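# Seat flat cable end in empty connector and latch it

## Task

Insert the loose end of the flat cable fully into the connector that is still empty, then close that connector's latch, while the cable's opposite end stays locked in the other connector.

## Robot and tools

Robot: two arms, left_arm and right_arm, each with a two-finger gripper and a wrist camera. Bases in the scene frame: left_arm at (+0.030, +0.353, 0) m, quat_wxyz (+1.000, 0, 0, +0.015); right_arm at (+0.001, -0.317, 0) m, quat_wxyz (+1.000, 0, 0, -0.013).

Frames. Scene frame: origin at table-top height, halfway between the nominal bases; +x points out over the table, +z up, left_arm lies toward +y (arm names do not match image sides). Every hand pose, velocity and target in a result is in that arm's own base frame. Offsets run along that arm's base axes, and rotations turn about the Hand target's position. On the gripper, fingers extend along +z and separate along y; end_effector_position is the spot between the pads, roughly 1 cm short of the tips. Printed poses may be off by a few cm, more at long reach.

execute_actions(actions, cameras). actions is a list of actions; each action is a table of up to 15 rows, one row per 1/30 s step; a short table repeats its final row until step 15. Each row is one flat list of 14 numbers in [-1, 1]: left_arm dx, dy, dz, rx, ry, rz, opening, then right_arm in the same order. The six pose numbers are offsets, not poses: every row counts from the Hand target that arm had when the action began, so rows do not add up, but a new action starts from the new Hand target and so a repeated offset moves again. Scale: 1.0 equals 0.6 m for dx/dy/dz and 180 degrees for rx/ry/rz, which form one rotation vector. opening is absolute: +1 fully open (0.094 m), -1 shut. To leave an arm alone send six zeros, but always send the gripper value it should keep, since 0 is itself a half-open command. Per step, commanded orientation is clipped to 40 degrees from the measured one. cameras: list of names, ["all"], [] or null; an empty actions list returns images and the scene number.

move(target, speed, blend, opening_speed, grip_force, blocking, cameras). target is one 14-number row (same layout and scale as above) or a list of up to 15 such rows; all rows are offsets from the same starting Hand targets, not chained. Grippers follow straight lines, all arms finishing together, capped at 10 s. speed: path top speed in m/s, 0.002 to 2.9 (default 0.25), turning limit twice that in rad/s; one value or one per target. blend: corner rounding in m per waypoint, 0 means stop at it. opening_speed: rate of the commanded opening per second on the -1..+1 scale, at least 0.2; use it to close gently. grip_force: newtons per pad, 10 to 50, one value or one per arm; it persists and lower values close slowly. blocking=false returns after about 0.5 s while motion continues. The result adds a move: line with the ending (done, off_target, moving, held, fault) and limits (paced = pose clipped, held = steps withheld). Fast moves overshoot and lag; paths ignore obstacles and the other arm.

wait(seconds 0 to 3600) lets time pass with no new commands; a running move goes on. stop brakes a running move. zoom_image(camera, region [x0, y0, x1, y1] in pixels, at most 504 by 504) enlarges part of the latest image. read_manual(section "licences") gives licence text only. finished_scene(scene: the current scene number) ends the scene irreversibly; the goal must hold without the robot.

Cameras: cam_high, cam_low, cam_face, cam_latch, cam_slot, cam_left_wrist, cam_right_wrist, all 672x504.

Results: end_effector_position (m) and end_effector_quat_wxyz per arm; Hand target, the last commanded pose after clipping, from which the next offsets count; Tool commands; grip_measured on the opening scale (empty fingers read slightly wide; a firm squeeze reads a bit narrower than the part); Joint positions (last value is finger opening in m); Joint velocities, possibly marked within noise; joint torques (biased, noisy, joints 1-3 wrap at ±28 N m); sometimes per-step positions. A gripper may rest a few cm from its Hand target due to friction and weight; that is not proof of contact. Resend the missing distance as an offset if it stays short. An arm blocked by something keeps pushing until commanded back past its gripper.

Avoid: dropping parts or letting anything leave the table; fast impacts or pressing hard into connectors or the table; arm-to-arm contact, including closing one gripper on the other's fingers, which can end the scene; strain on wrist camera cables; paths near an arm's own base (the elbow can whip around). Holding stretched out or pushing at unreachable poses heats motors: MOTOR HOT appears at 75 °C, at 90 °C the arm folds and stops working, at 100 °C it goes limp. Squeeze the thin cable softly with reduced grip_force and opening_speed, insert slowly, and close the latch with a light touch.

Each tool is called after "Call:" as a command line: name --argument value for each argument, lists and objects as JSON in quotes; but a table of rows of numbers goes row by row, as --pt "numbers of a row", without its own name.

## Session

Call:
execute_actions --actions '[]'

Scene clock: 0.00 s.
left_arm: end_effector_position=(+0.3484, +0.0679, +0.2234) grip_measured=+1.000 end_effector_quat_wxyz=(+0.519, +0.074, +0.841, +0.137) | right_arm: end_effector_position=(+0.3324, +0.0251, +0.2881) grip_measured=+1.000 end_effector_quat_wxyz=(+0.641, -0.177, +0.732, -0.150)
Joint positions: left_arm=[0.207 0.994 0.713 -0.158 0.033 0.361 0.094] | right_arm=[0.147 0.789 0.611 0.043 0.139 -0.447 0.094]
Joint velocities: within noise
Joint torques (N m): no reading
Heat: left arm: 37 °C; right arm: 37 °C.
Hand target: left_arm +0.3490, +0.0677, +0.2315; +0.527, +0.073, +0.835, +0.138 | right_arm +0.3312, +0.0249, +0.2903; +0.642, -0.175, +0.731, -0.149
Tool commands: left_gripper/opening=+1.0 right_gripper/opening=+1.0

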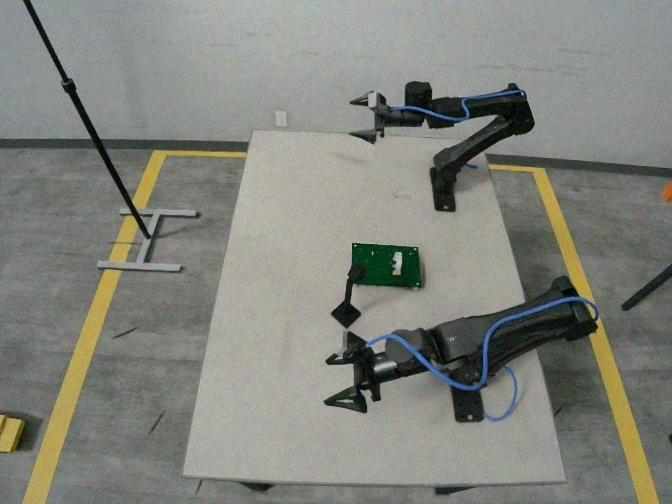

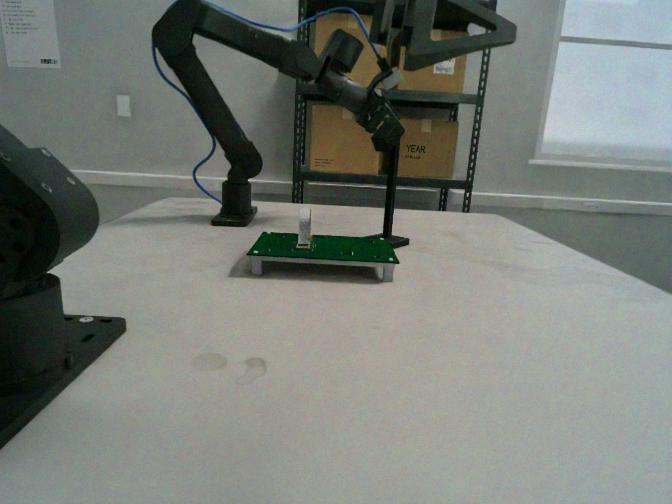

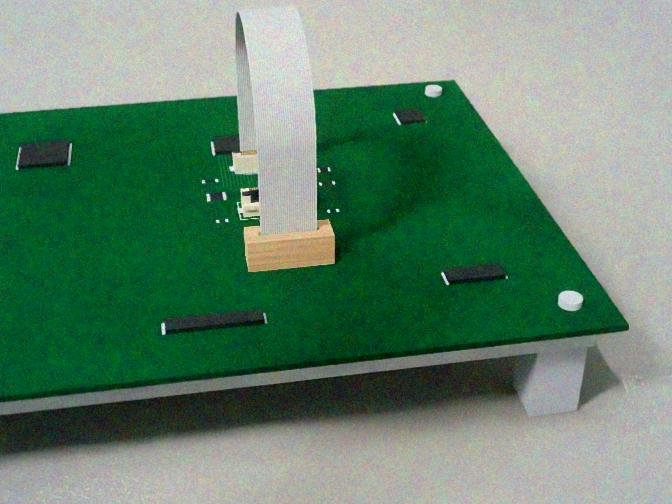

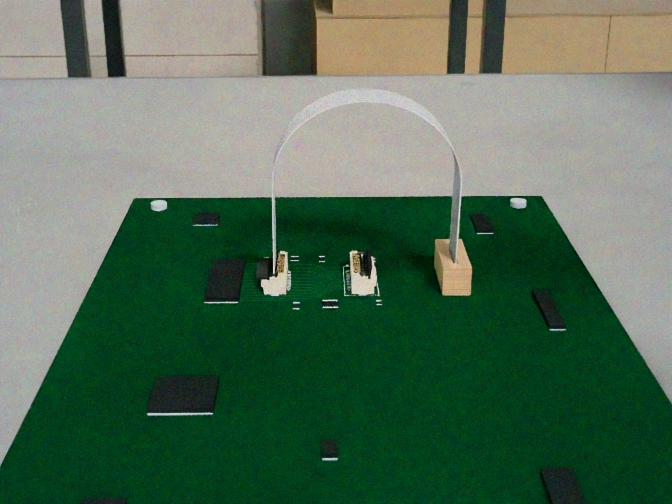

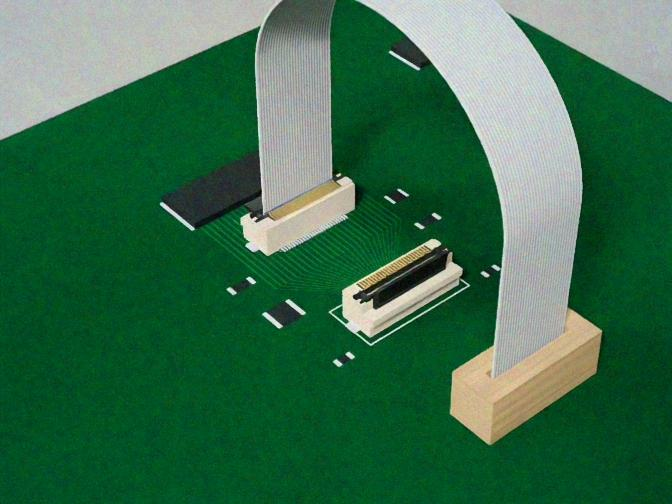

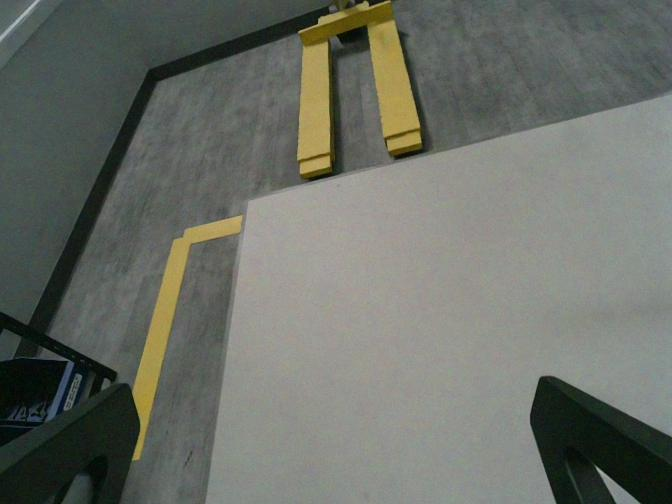

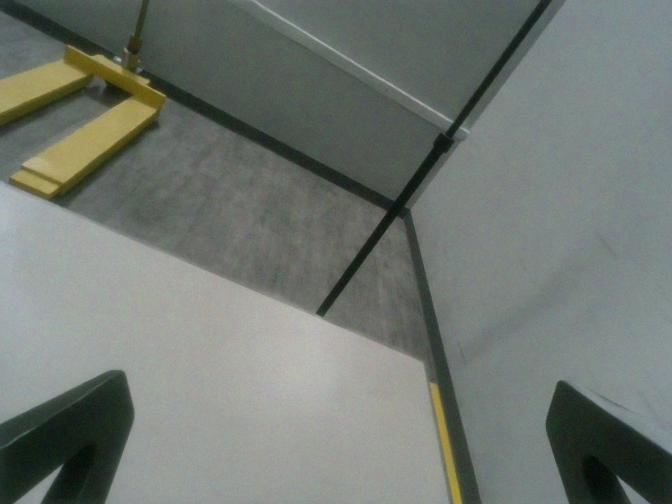

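Call:
zoom_image --camera "cam_high" --region '[300, 220, 450, 340]'

Call:
zoom_image --camera "cam_slot" --region '[220, 160, 620, 460]'

Call:
zoom_image --camera "cam_latch" --region '[240, 220, 500, 320]'

Call:
zoom_image --camera "cam_low" --region '[180, 120, 480, 320]'

Call:
zoom_image --camera "cam_face" --region '[180, 120, 380, 280]'

Scaled by 3.360 from the camera's image (finer frame: 960x720).

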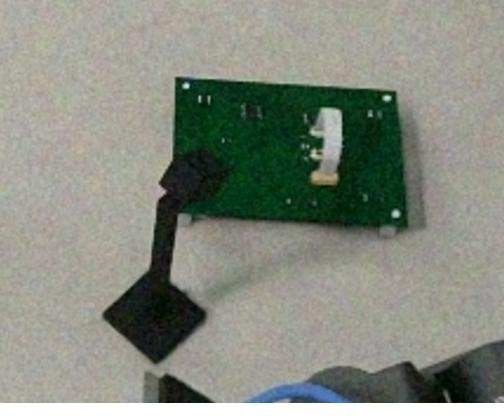

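Scaled by 1.260 from the camera's image (finer frame: 960x720).

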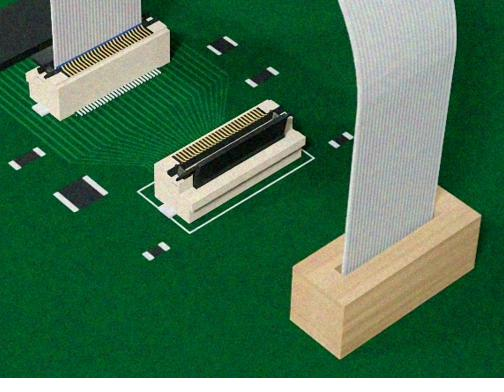

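Scaled by 1.938 from the camera's image (finer frame: 960x720).

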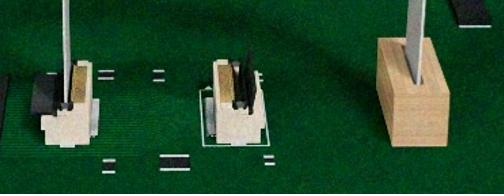

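Scaled by 1.680 from the camera's image (finer frame: 960x720).

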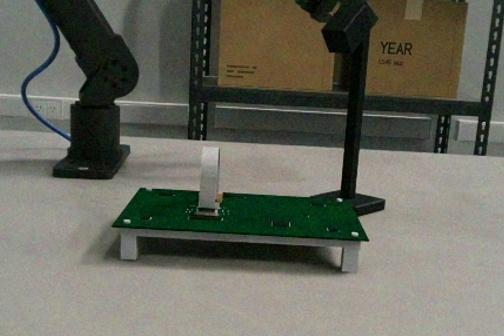

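Scaled by 2.520 from the camera's image (finer frame: 960x720).

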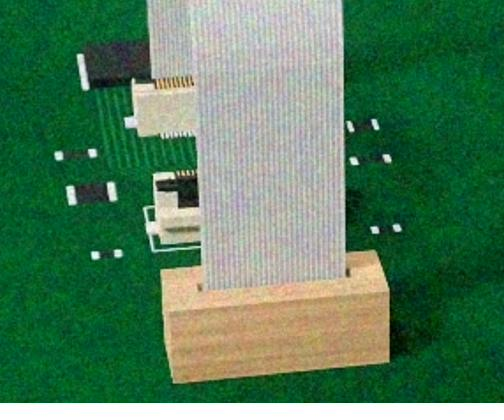

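Call:
zoom_image --camera "cam_latch" --region '[245, 230, 325, 310]'

Call:
zoom_image --camera "cam_latch" --region '[325, 230, 405, 310]'

Call:
zoom_image --camera "cam_slot" --region '[320, 220, 480, 350]'

Call:
zoom_image --camera "cam_slot" --region '[220, 150, 380, 280]'

Scaled by 6.300 from the camera's image (finer frame: 960x720).

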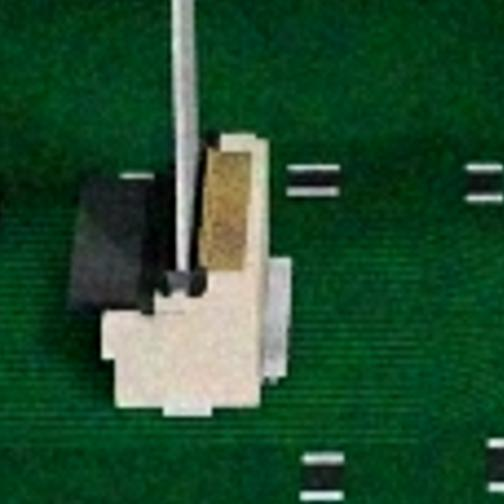

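Scaled by 6.300 from the camera's image (finer frame: 960x720).

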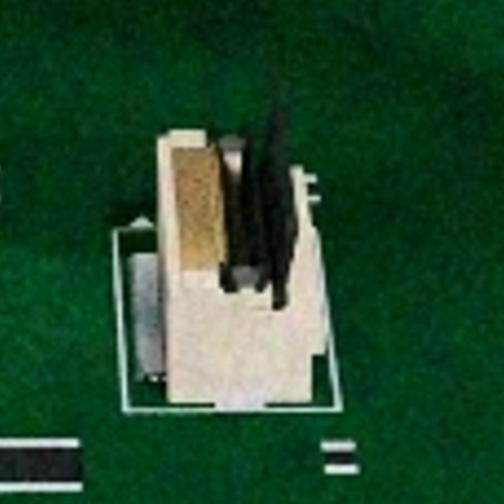

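Scaled by 3.150 from the camera's image (finer frame: 960x720).

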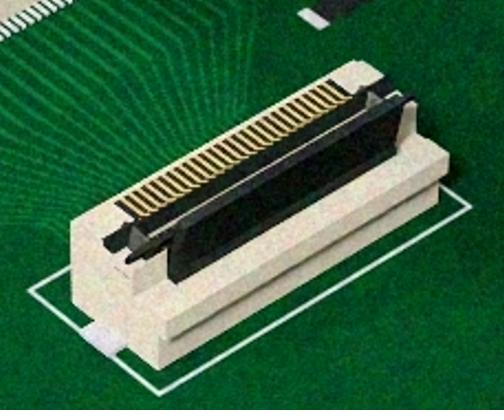

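Scaled by 3.150 from the camera's image (finer frame: 960x720).

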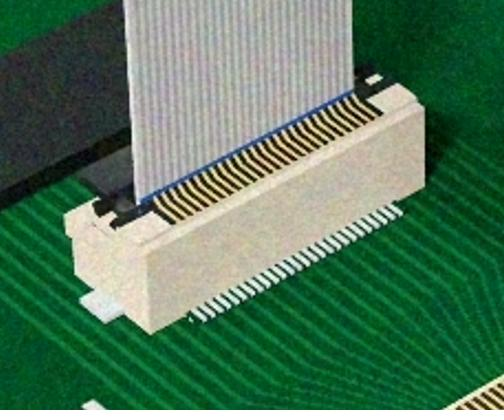

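Call:
move --pt "0 0 0 0 0 0 1 -0.052 0.375 -0.017 0.1365 0.1526 -0.0482 1" --pt "0 0 0 0 0 0 1 -0.385 0.475 -0.117 0.1365 0.1526 -0.0482 1" --blend 0.05 --speed 0.2 --cameras '["cam_high","cam_low","cam_latch","cam_right_wrist"]'

Scene clock: 294.57 s.
left_arm: end_effector_position=(+0.3484, +0.0679, +0.2234) grip_measured=+1.000 end_effector_quat_wxyz=(+0.519, +0.074, +0.841, +0.137) | right_arm: end_effector_position=(+0.0996, +0.3062, +0.2166) grip_measured=+1.000 end_effector_quat_wxyz=(+0.457, -0.016, +0.889, +0.006)
Joint positions: left_arm=[0.207 0.994 0.713 -0.158 0.033 0.361 0.094] | right_arm=[1.722 1.743 1.551 -1.546 0.939 1.772 0.094]
Joint torques (N m): left_arm=[-0.01 -3.18 6.93 1.89 0.02 -0.03] | right_arm=[-0.14 -6.15 9.73 -0.06 0.57 0.06]
Heat: left arm: 43 °C; right arm: 39 °C.
Hand target: left_arm +0.3490, +0.0677, +0.2315; +0.527, +0.073, +0.835, +0.138 | right_arm +0.1002, +0.3100, +0.2201; +0.461, -0.011, +0.887, +0.007
Off the commanded pose: left_arm 0.008 m, 1 deg | right_arm 0.005 m, 1 deg.
move: done

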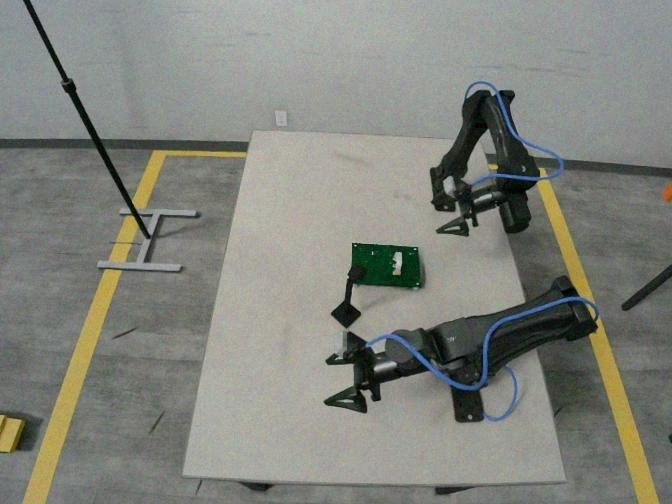

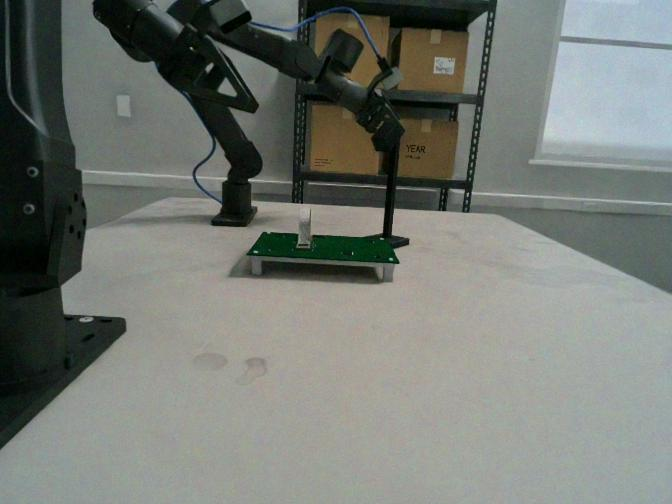

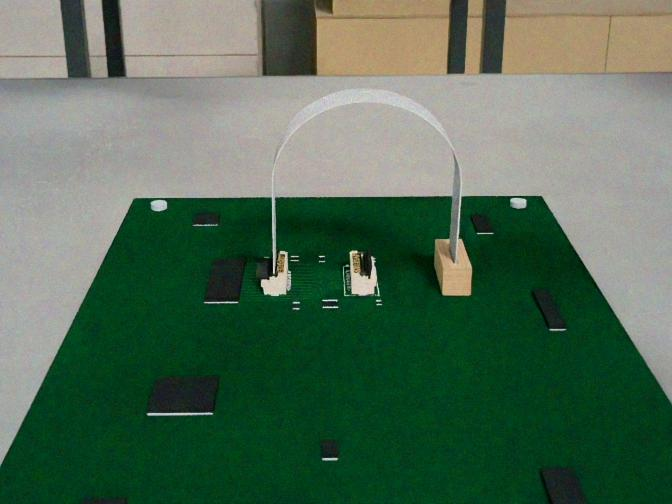

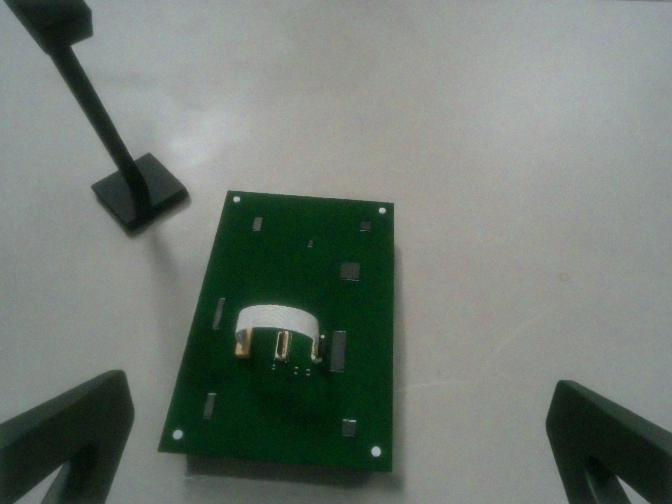

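Call:
move --target '[0,0,0,0,0,0,1,0.0153,0.1035,-0.1668,-0.0015,-0.0559,-0.0255,-0.15]' --speed 0.15 --cameras '["cam_low","cam_latch","cam_face","cam_right_wrist"]'

Scene clock: 368.33 s.
left_arm: end_effector_position=(+0.3484, +0.0679, +0.2234) grip_measured=+1.000 end_effector_quat_wxyz=(+0.519, +0.074, +0.841, +0.137) | right_arm: end_effector_position=(+0.1061, +0.3651, +0.1186) grip_measured=-0.148 end_effector_quat_wxyz=(+0.528, +0.016, +0.849, -0.022)
Joint positions: left_arm=[0.207 0.994 0.713 -0.158 0.033 0.361 0.094] | right_arm=[1.715 2.155 1.609 -1.417 1.072 1.987 0.04]
Joint torques (N m): left_arm=[-0.01 -3.17 6.91 1.9 0.01 -0.04] | right_arm=[-0.44 -9.21 8.79 -0.27 0.72 0.11]
Heat: left arm: 43 °C; right arm: 39 °C.
Hand target: left_arm +0.3490, +0.0677, +0.2315; +0.527, +0.073, +0.835, +0.138 | right_arm +0.1094, +0.3720, +0.1200; +0.537, +0.022, +0.843, -0.015
Off the commanded pose: left_arm 0.008 m, 1 deg | right_arm 0.008 m, 2 deg.
move: done
Images, in order (width x height): cam_low 672x504, cam_face 672x504, cam_latch 672x504, cam_right_wrist 672x504.

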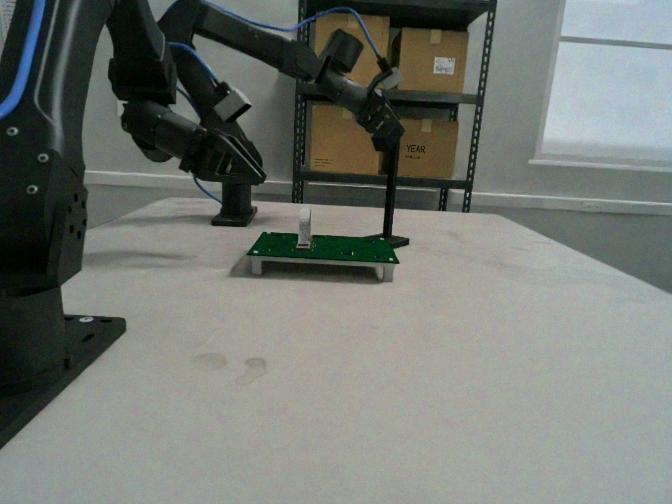

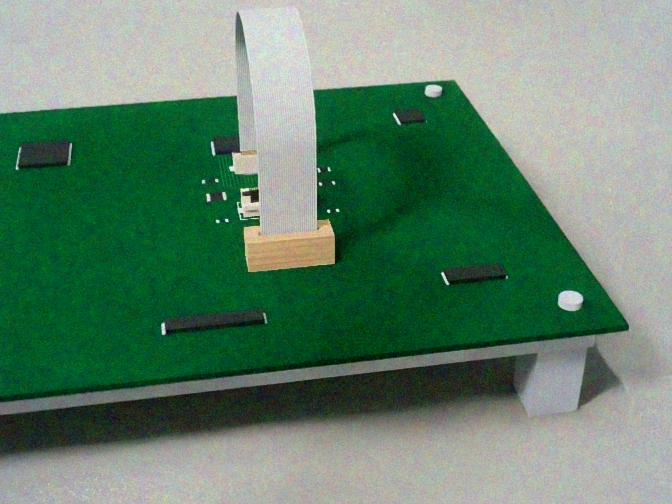

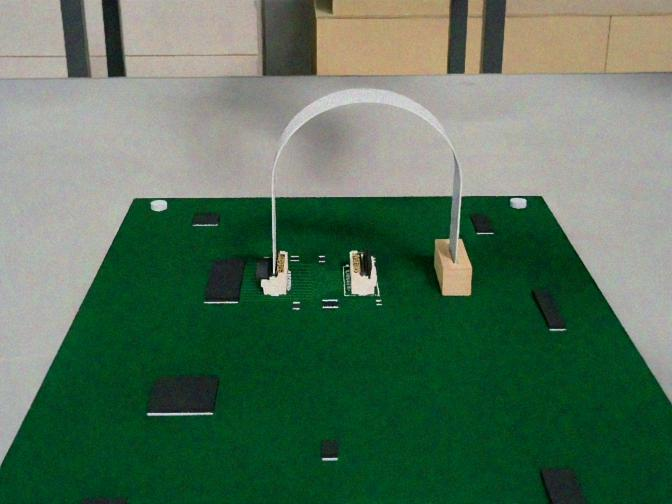

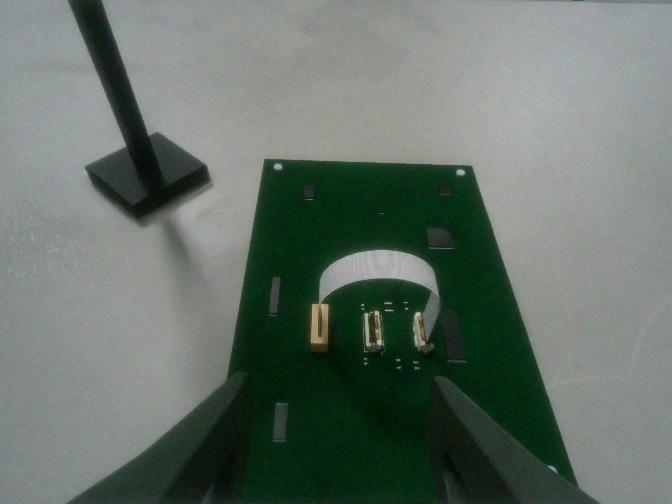

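Call:
zoom_image --camera "cam_right_wrist" --region '[260, 220, 500, 400]'

Scaled by 2.100 from the camera's image (finer frame: 960x720).

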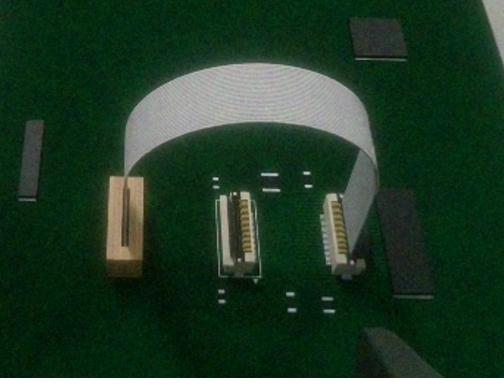

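Call:
move --target '[0,0,0,0,0,0,1,0.0507,0.009,-0.0667,0,0,0,-0.15]' --speed 0.1 --cameras '["cam_low","cam_latch","cam_face","cam_right_wrist"]'

Scene clock: 412.73 s.
left_arm: end_effector_position=(+0.3484, +0.0679, +0.2234) grip_measured=+1.000 end_effector_quat_wxyz=(+0.519, +0.074, +0.841, +0.137) | right_arm: end_effector_position=(+0.1364, +0.3804, +0.0851) grip_measured=-0.148 end_effector_quat_wxyz=(+0.526, +0.030, +0.850, -0.007)
Joint positions: left_arm=[0.207 0.994 0.713 -0.158 0.033 0.361 0.094] | right_arm=[1.632 2.187 1.54 -1.14 1.096 1.834 0.04]
Joint torques (N m): left_arm=[-0.01 -3.15 6.93 1.89 0.02 -0.05] | right_arm=[-0.18 -10.18 4.71 0.17 0.69 -0.03]
Heat: left arm: 43 °C; right arm: 37 °C.
Hand target: left_arm +0.3490, +0.0677, +0.2315; +0.527, +0.073, +0.835, +0.138 | right_arm +0.1397, +0.3774, +0.0800; +0.537, +0.022, +0.843, -0.015
Off the commanded pose: left_arm 0.008 m, 1 deg | right_arm 0.007 m, 2 deg.
move: done
Images, in order (width x height): cam_low 672x504, cam_face 672x504, cam_latch 672x504, cam_right_wrist 672x504.

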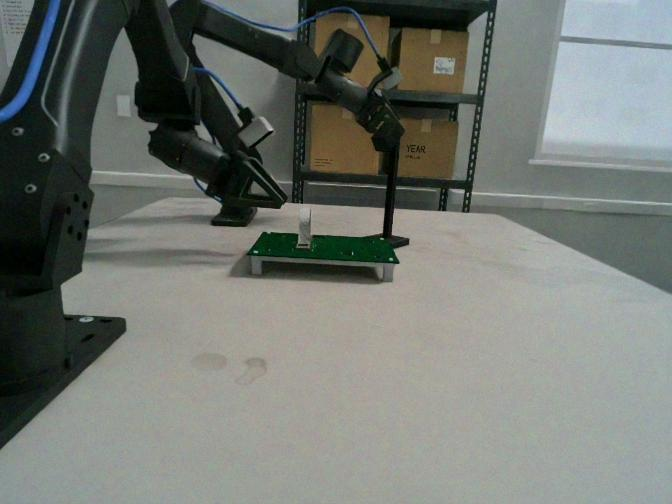

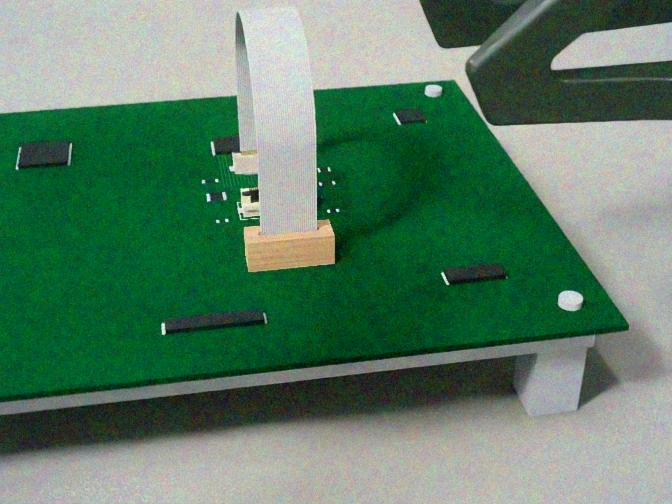

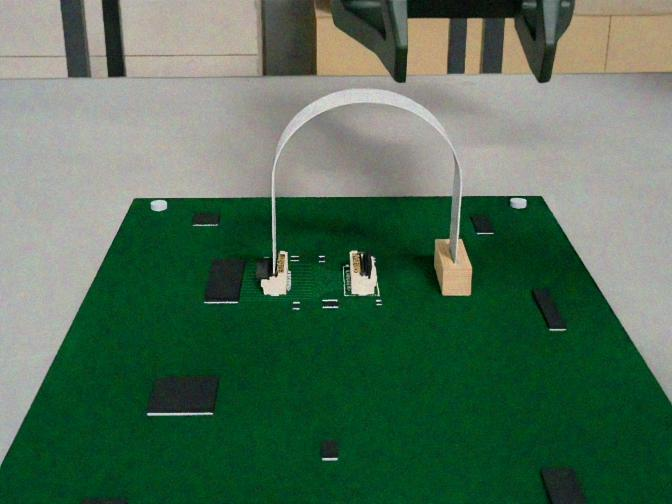

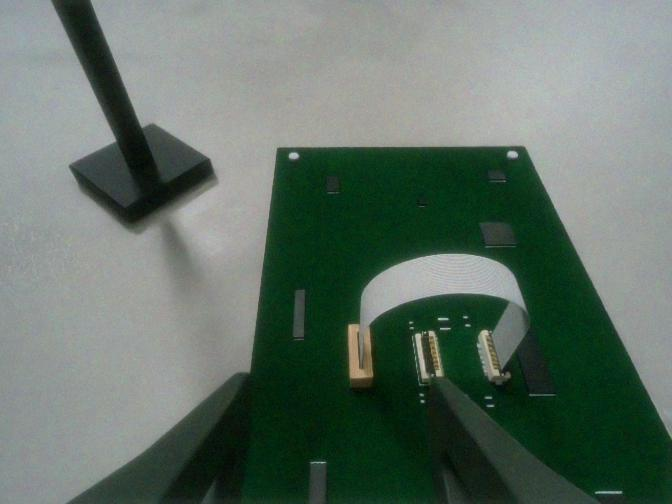

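Call:
zoom_image --camera "cam_right_wrist" --region '[310, 240, 550, 420]'

Scaled by 2.100 from the camera's image (finer frame: 960x720).

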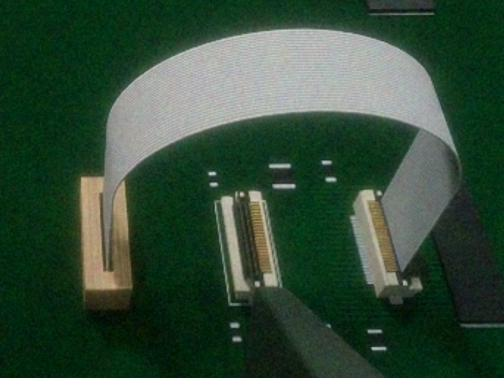

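Call:
move --target '[0,0,0,0,0,0,1,0.016,-0.0115,-0.05,0,0,0.0028,-0.3]' --speed 0.08 --cameras '["cam_latch","cam_face","cam_slot","cam_right_wrist"]'

Scene clock: 454.20 s.
left_arm: end_effector_position=(+0.3484, +0.0679, +0.2234) grip_measured=+1.000 end_effector_quat_wxyz=(+0.519, +0.074, +0.841, +0.137) | right_arm: end_effector_position=(+0.1455, +0.3753, +0.0564) grip_measured=-0.298 end_effector_quat_wxyz=(+0.526, +0.027, +0.850, -0.001)
Joint positions: left_arm=[0.207 0.994 0.713 -0.158 0.033 0.361 0.094] | right_arm=[1.609 2.191 1.423 -0.947 1.102 1.76 0.033]
Joint torques (N m): left_arm=[-0.01 -3.15 6.91 1.89 0.02 -0.04] | right_arm=[-0.47 -9.57 4.29 0.26 0.74 -0.06]
Heat: left arm: 43 °C; right arm: 36 °C.
Hand target: left_arm +0.3490, +0.0677, +0.2315; +0.527, +0.073, +0.835, +0.138 | right_arm +0.1494, +0.3705, +0.0501; +0.537, +0.019, +0.843, -0.012
Off the commanded pose: left_arm 0.008 m, 1 deg | right_arm 0.009 m, 2 deg.
move: done
Images, in order (width x height): cam_face 672x504, cam_latch 672x504, cam_slot 672x504, cam_right_wrist 672x504.

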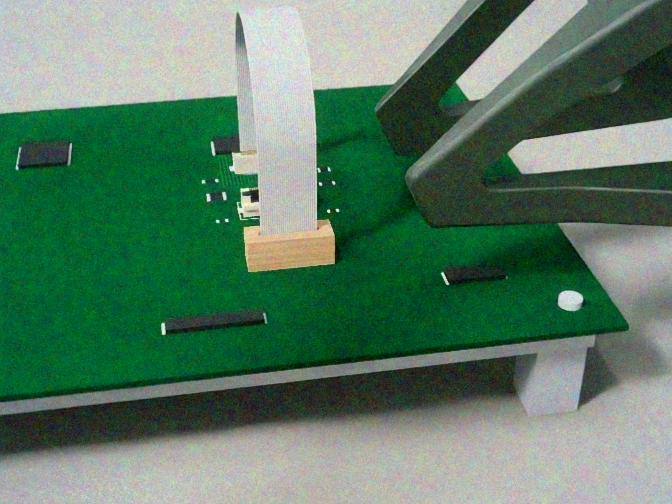

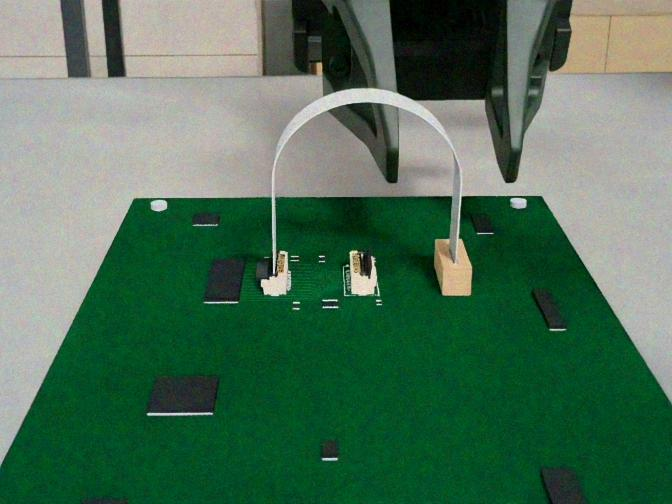

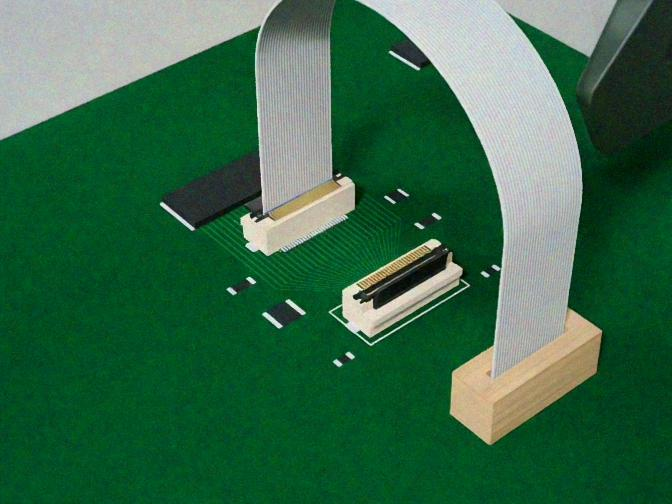

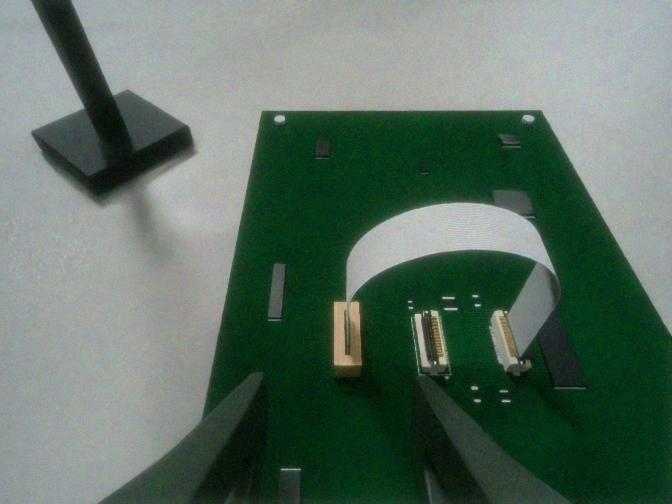

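Call:
zoom_image --camera "cam_right_wrist" --region '[310, 270, 470, 390]'

Call:
zoom_image --camera "cam_face" --region '[180, 60, 540, 330]'

Scaled by 3.150 from the camera's image (finer frame: 960x720).

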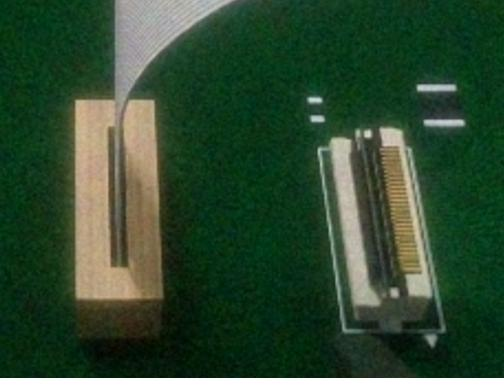

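Scaled by 1.400 from the camera's image (finer frame: 960x720).

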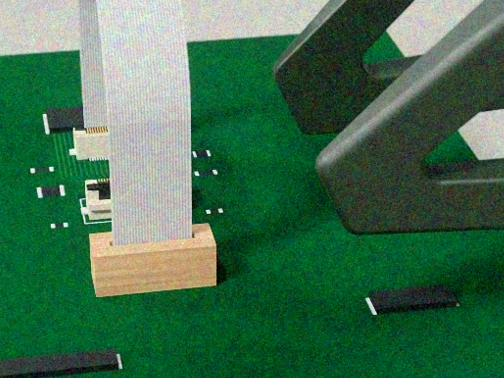

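Call:
move --target '[0,0,0,0,0,0,1,0.0132,-0.004,-0.0032,-0.0025,-0.0472,0.0033,-0.3]' --speed 0.08 --cameras '["cam_latch","cam_face","cam_right_wrist"]'

Scene clock: 531.07 s.
left_arm: end_effector_position=(+0.3484, +0.0679, +0.2234) grip_measured=+1.000 end_effector_quat_wxyz=(+0.519, +0.074, +0.841, +0.137) | right_arm: end_effector_position=(+0.1558, +0.3720, +0.0553) grip_measured=-0.298 end_effector_quat_wxyz=(+0.587, +0.020, +0.809, -0.004)
Joint positions: left_arm=[0.207 0.994 0.713 -0.158 0.033 0.361 0.094] | right_arm=[1.609 2.249 1.4 -0.932 1.247 1.81 0.033]
Joint torques (N m): left_arm=[-0.01 -3.17 6.95 1.89 0.01 -0.04] | right_arm=[0.02 -9.26 4.19 0.12 0.77 0.06]
Heat: left arm: 43 °C; right arm: 36 °C.
Hand target: left_arm +0.3490, +0.0677, +0.2315; +0.527, +0.073, +0.835, +0.138 | right_arm +0.1573, +0.3681, +0.0481; +0.598, +0.013, +0.801, -0.012
Off the commanded pose: left_arm 0.008 m, 1 deg | right_arm 0.008 m, 2 deg.
move: done
Images, in order (width x height): cam_face 672x504, cam_latch 672x504, cam_right_wrist 672x504.

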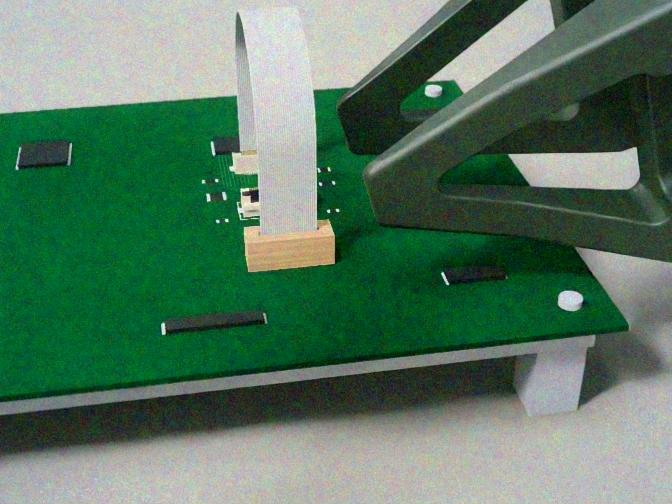

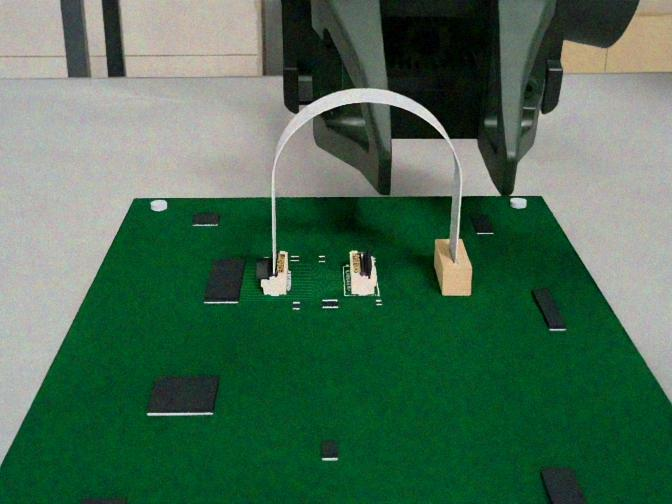

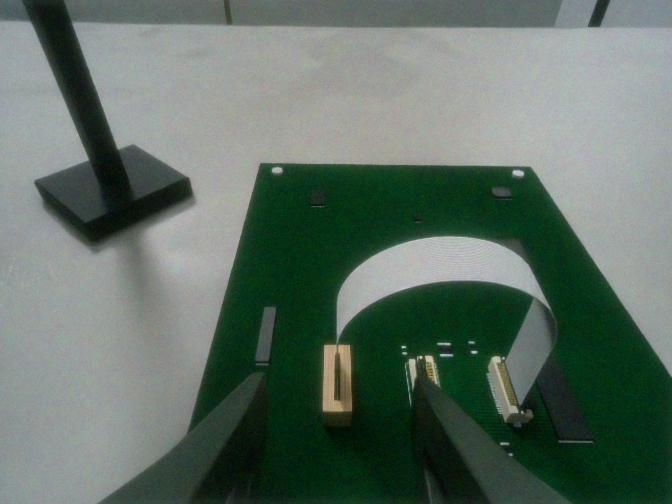

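Call:
move --target '[0,0,0,0,0,0,1,0.0408,-0.0013,-0.0005,0,0,0,-0.3]' --speed 0.05 --cameras '["cam_latch","cam_face","cam_slot","cam_right_wrist"]'

Scene clock: 562.43 s.
left_arm: end_effector_position=(+0.3484, +0.0679, +0.2234) grip_measured=+1.000 end_effector_quat_wxyz=(+0.519, +0.074, +0.841, +0.137) | right_arm: end_effector_position=(+0.1799, +0.3721, +0.0479) grip_measured=-0.298 end_effector_quat_wxyz=(+0.601, +0.013, +0.799, -0.010)
Joint positions: left_arm=[0.207 0.994 0.713 -0.158 0.033 0.361 0.094] | right_arm=[1.55 2.241 1.327 -0.7 1.289 1.615 0.033]
Joint torques (N m): left_arm=[0.01 -3.18 6.91 1.89 0.02 -0.04] | right_arm=[-0.44 -12.74 3.41 0.46 0.5 -0.06]
Heat: left arm: 43 °C; right arm: 36 °C.
Hand target: left_arm +0.3490, +0.0677, +0.2315; +0.527, +0.073, +0.835, +0.138 | right_arm +0.1818, +0.3673, +0.0477; +0.598, +0.013, +0.801, -0.012
Off the commanded pose: left_arm 0.008 m, 1 deg | right_arm 0.005 m, 0 deg.
move: done
Images, in order (width x height): cam_face 672x504, cam_latch 672x504, cam_slot 672x504, cam_right_wrist 672x504.

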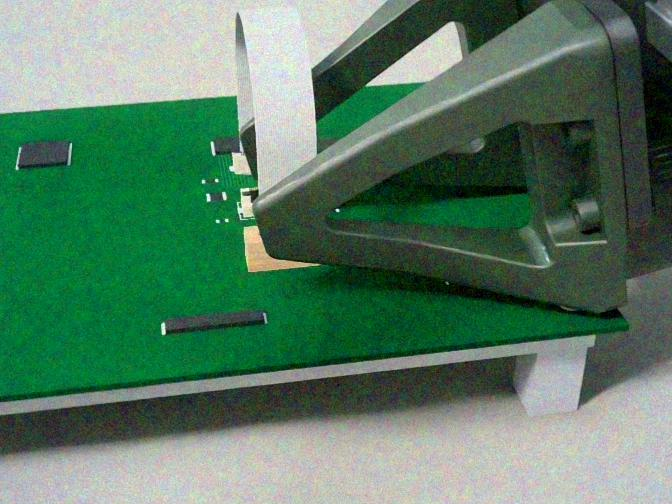

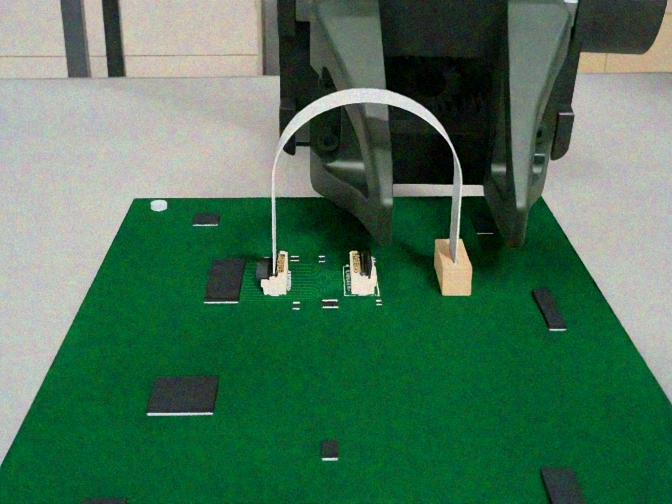

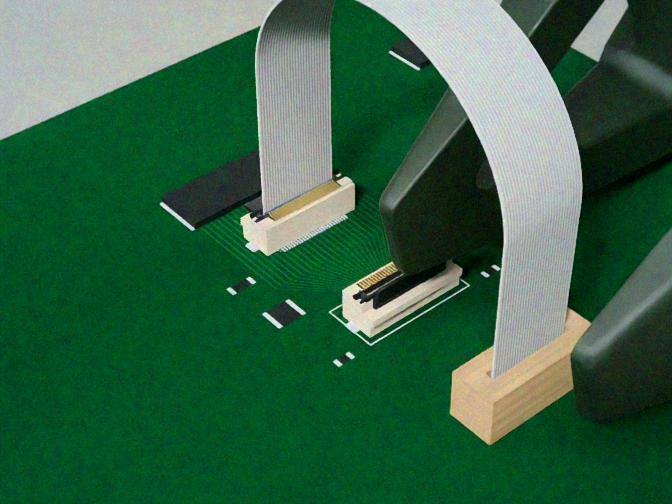

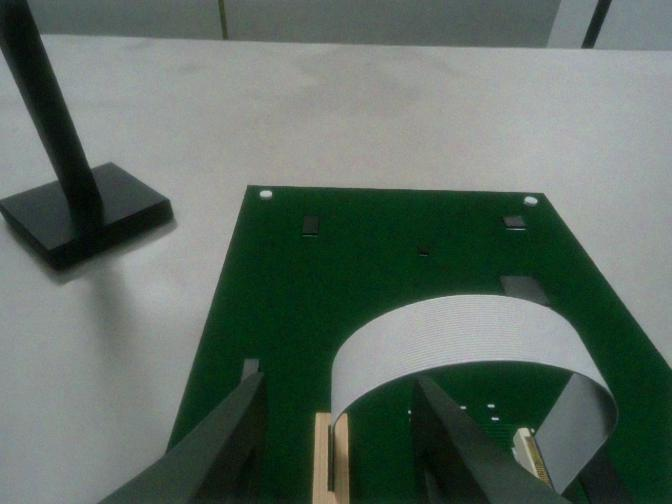

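Call:
move --target '[0,0,0,0,0,0,1,0,0.004,0.0015,0,0,0,-0.65]' --speed 0.03 --opening_speed 0.3 --cameras '["cam_latch","cam_face","cam_slot","cam_right_wrist"]'

Scene clock: 615.27 s.
left_arm: end_effector_position=(+0.3484, +0.0679, +0.2234) grip_measured=+1.000 end_effector_quat_wxyz=(+0.519, +0.074, +0.841, +0.137) | right_arm: end_effector_position=(+0.1799, +0.3736, +0.0478) grip_measured=-0.648 end_effector_quat_wxyz=(+0.601, +0.014, +0.799, -0.007)
Joint positions: left_arm=[0.207 0.994 0.713 -0.158 0.033 0.361 0.094] | right_arm=[1.55 2.241 1.327 -0.688 1.289 1.609 0.017]
Joint torques (N m): left_arm=[-0.02 -3.18 6.94 1.89 0.01 -0.04] | right_arm=[-0.5 -12.41 4.51 0.32 0.49 -0.08]
Heat: left arm: 44 °C; right arm: 37 °C.
Hand target: left_arm +0.3490, +0.0677, +0.2315; +0.527, +0.073, +0.835, +0.138 | right_arm +0.1818, +0.3697, +0.0486; +0.598, +0.013, +0.801, -0.012
Off the commanded pose: left_arm 0.008 m, 1 deg | right_arm 0.004 m, 1 deg.
move: done
Images, in order (width x height): cam_face 672x504, cam_latch 672x504, cam_slot 672x504, cam_right_wrist 672x504.

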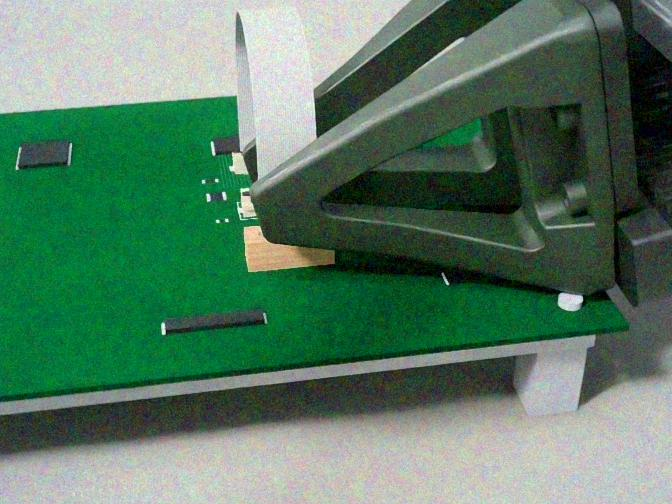

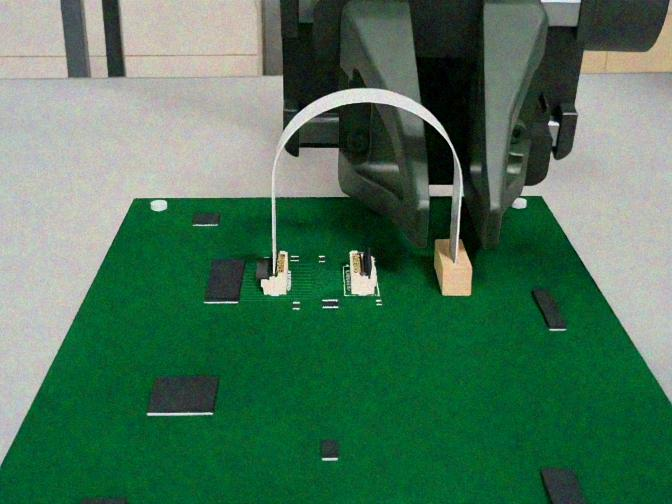

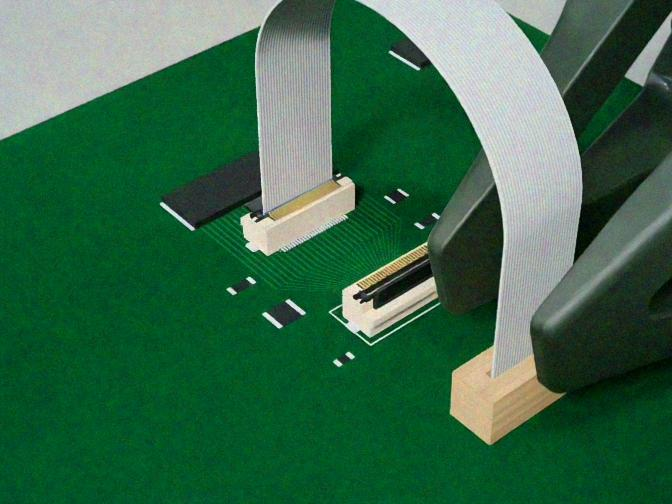

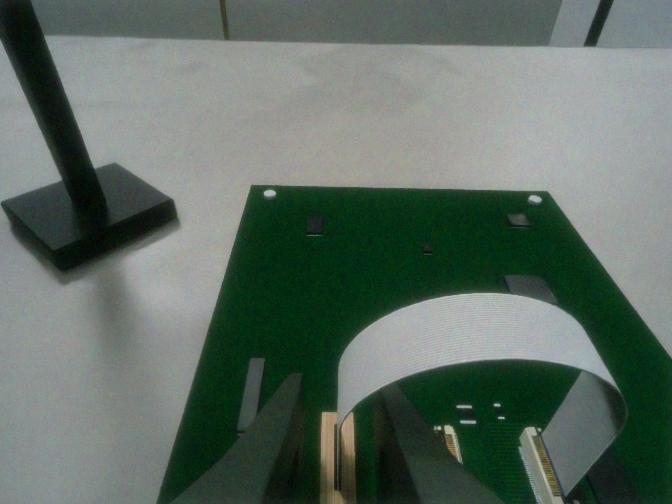

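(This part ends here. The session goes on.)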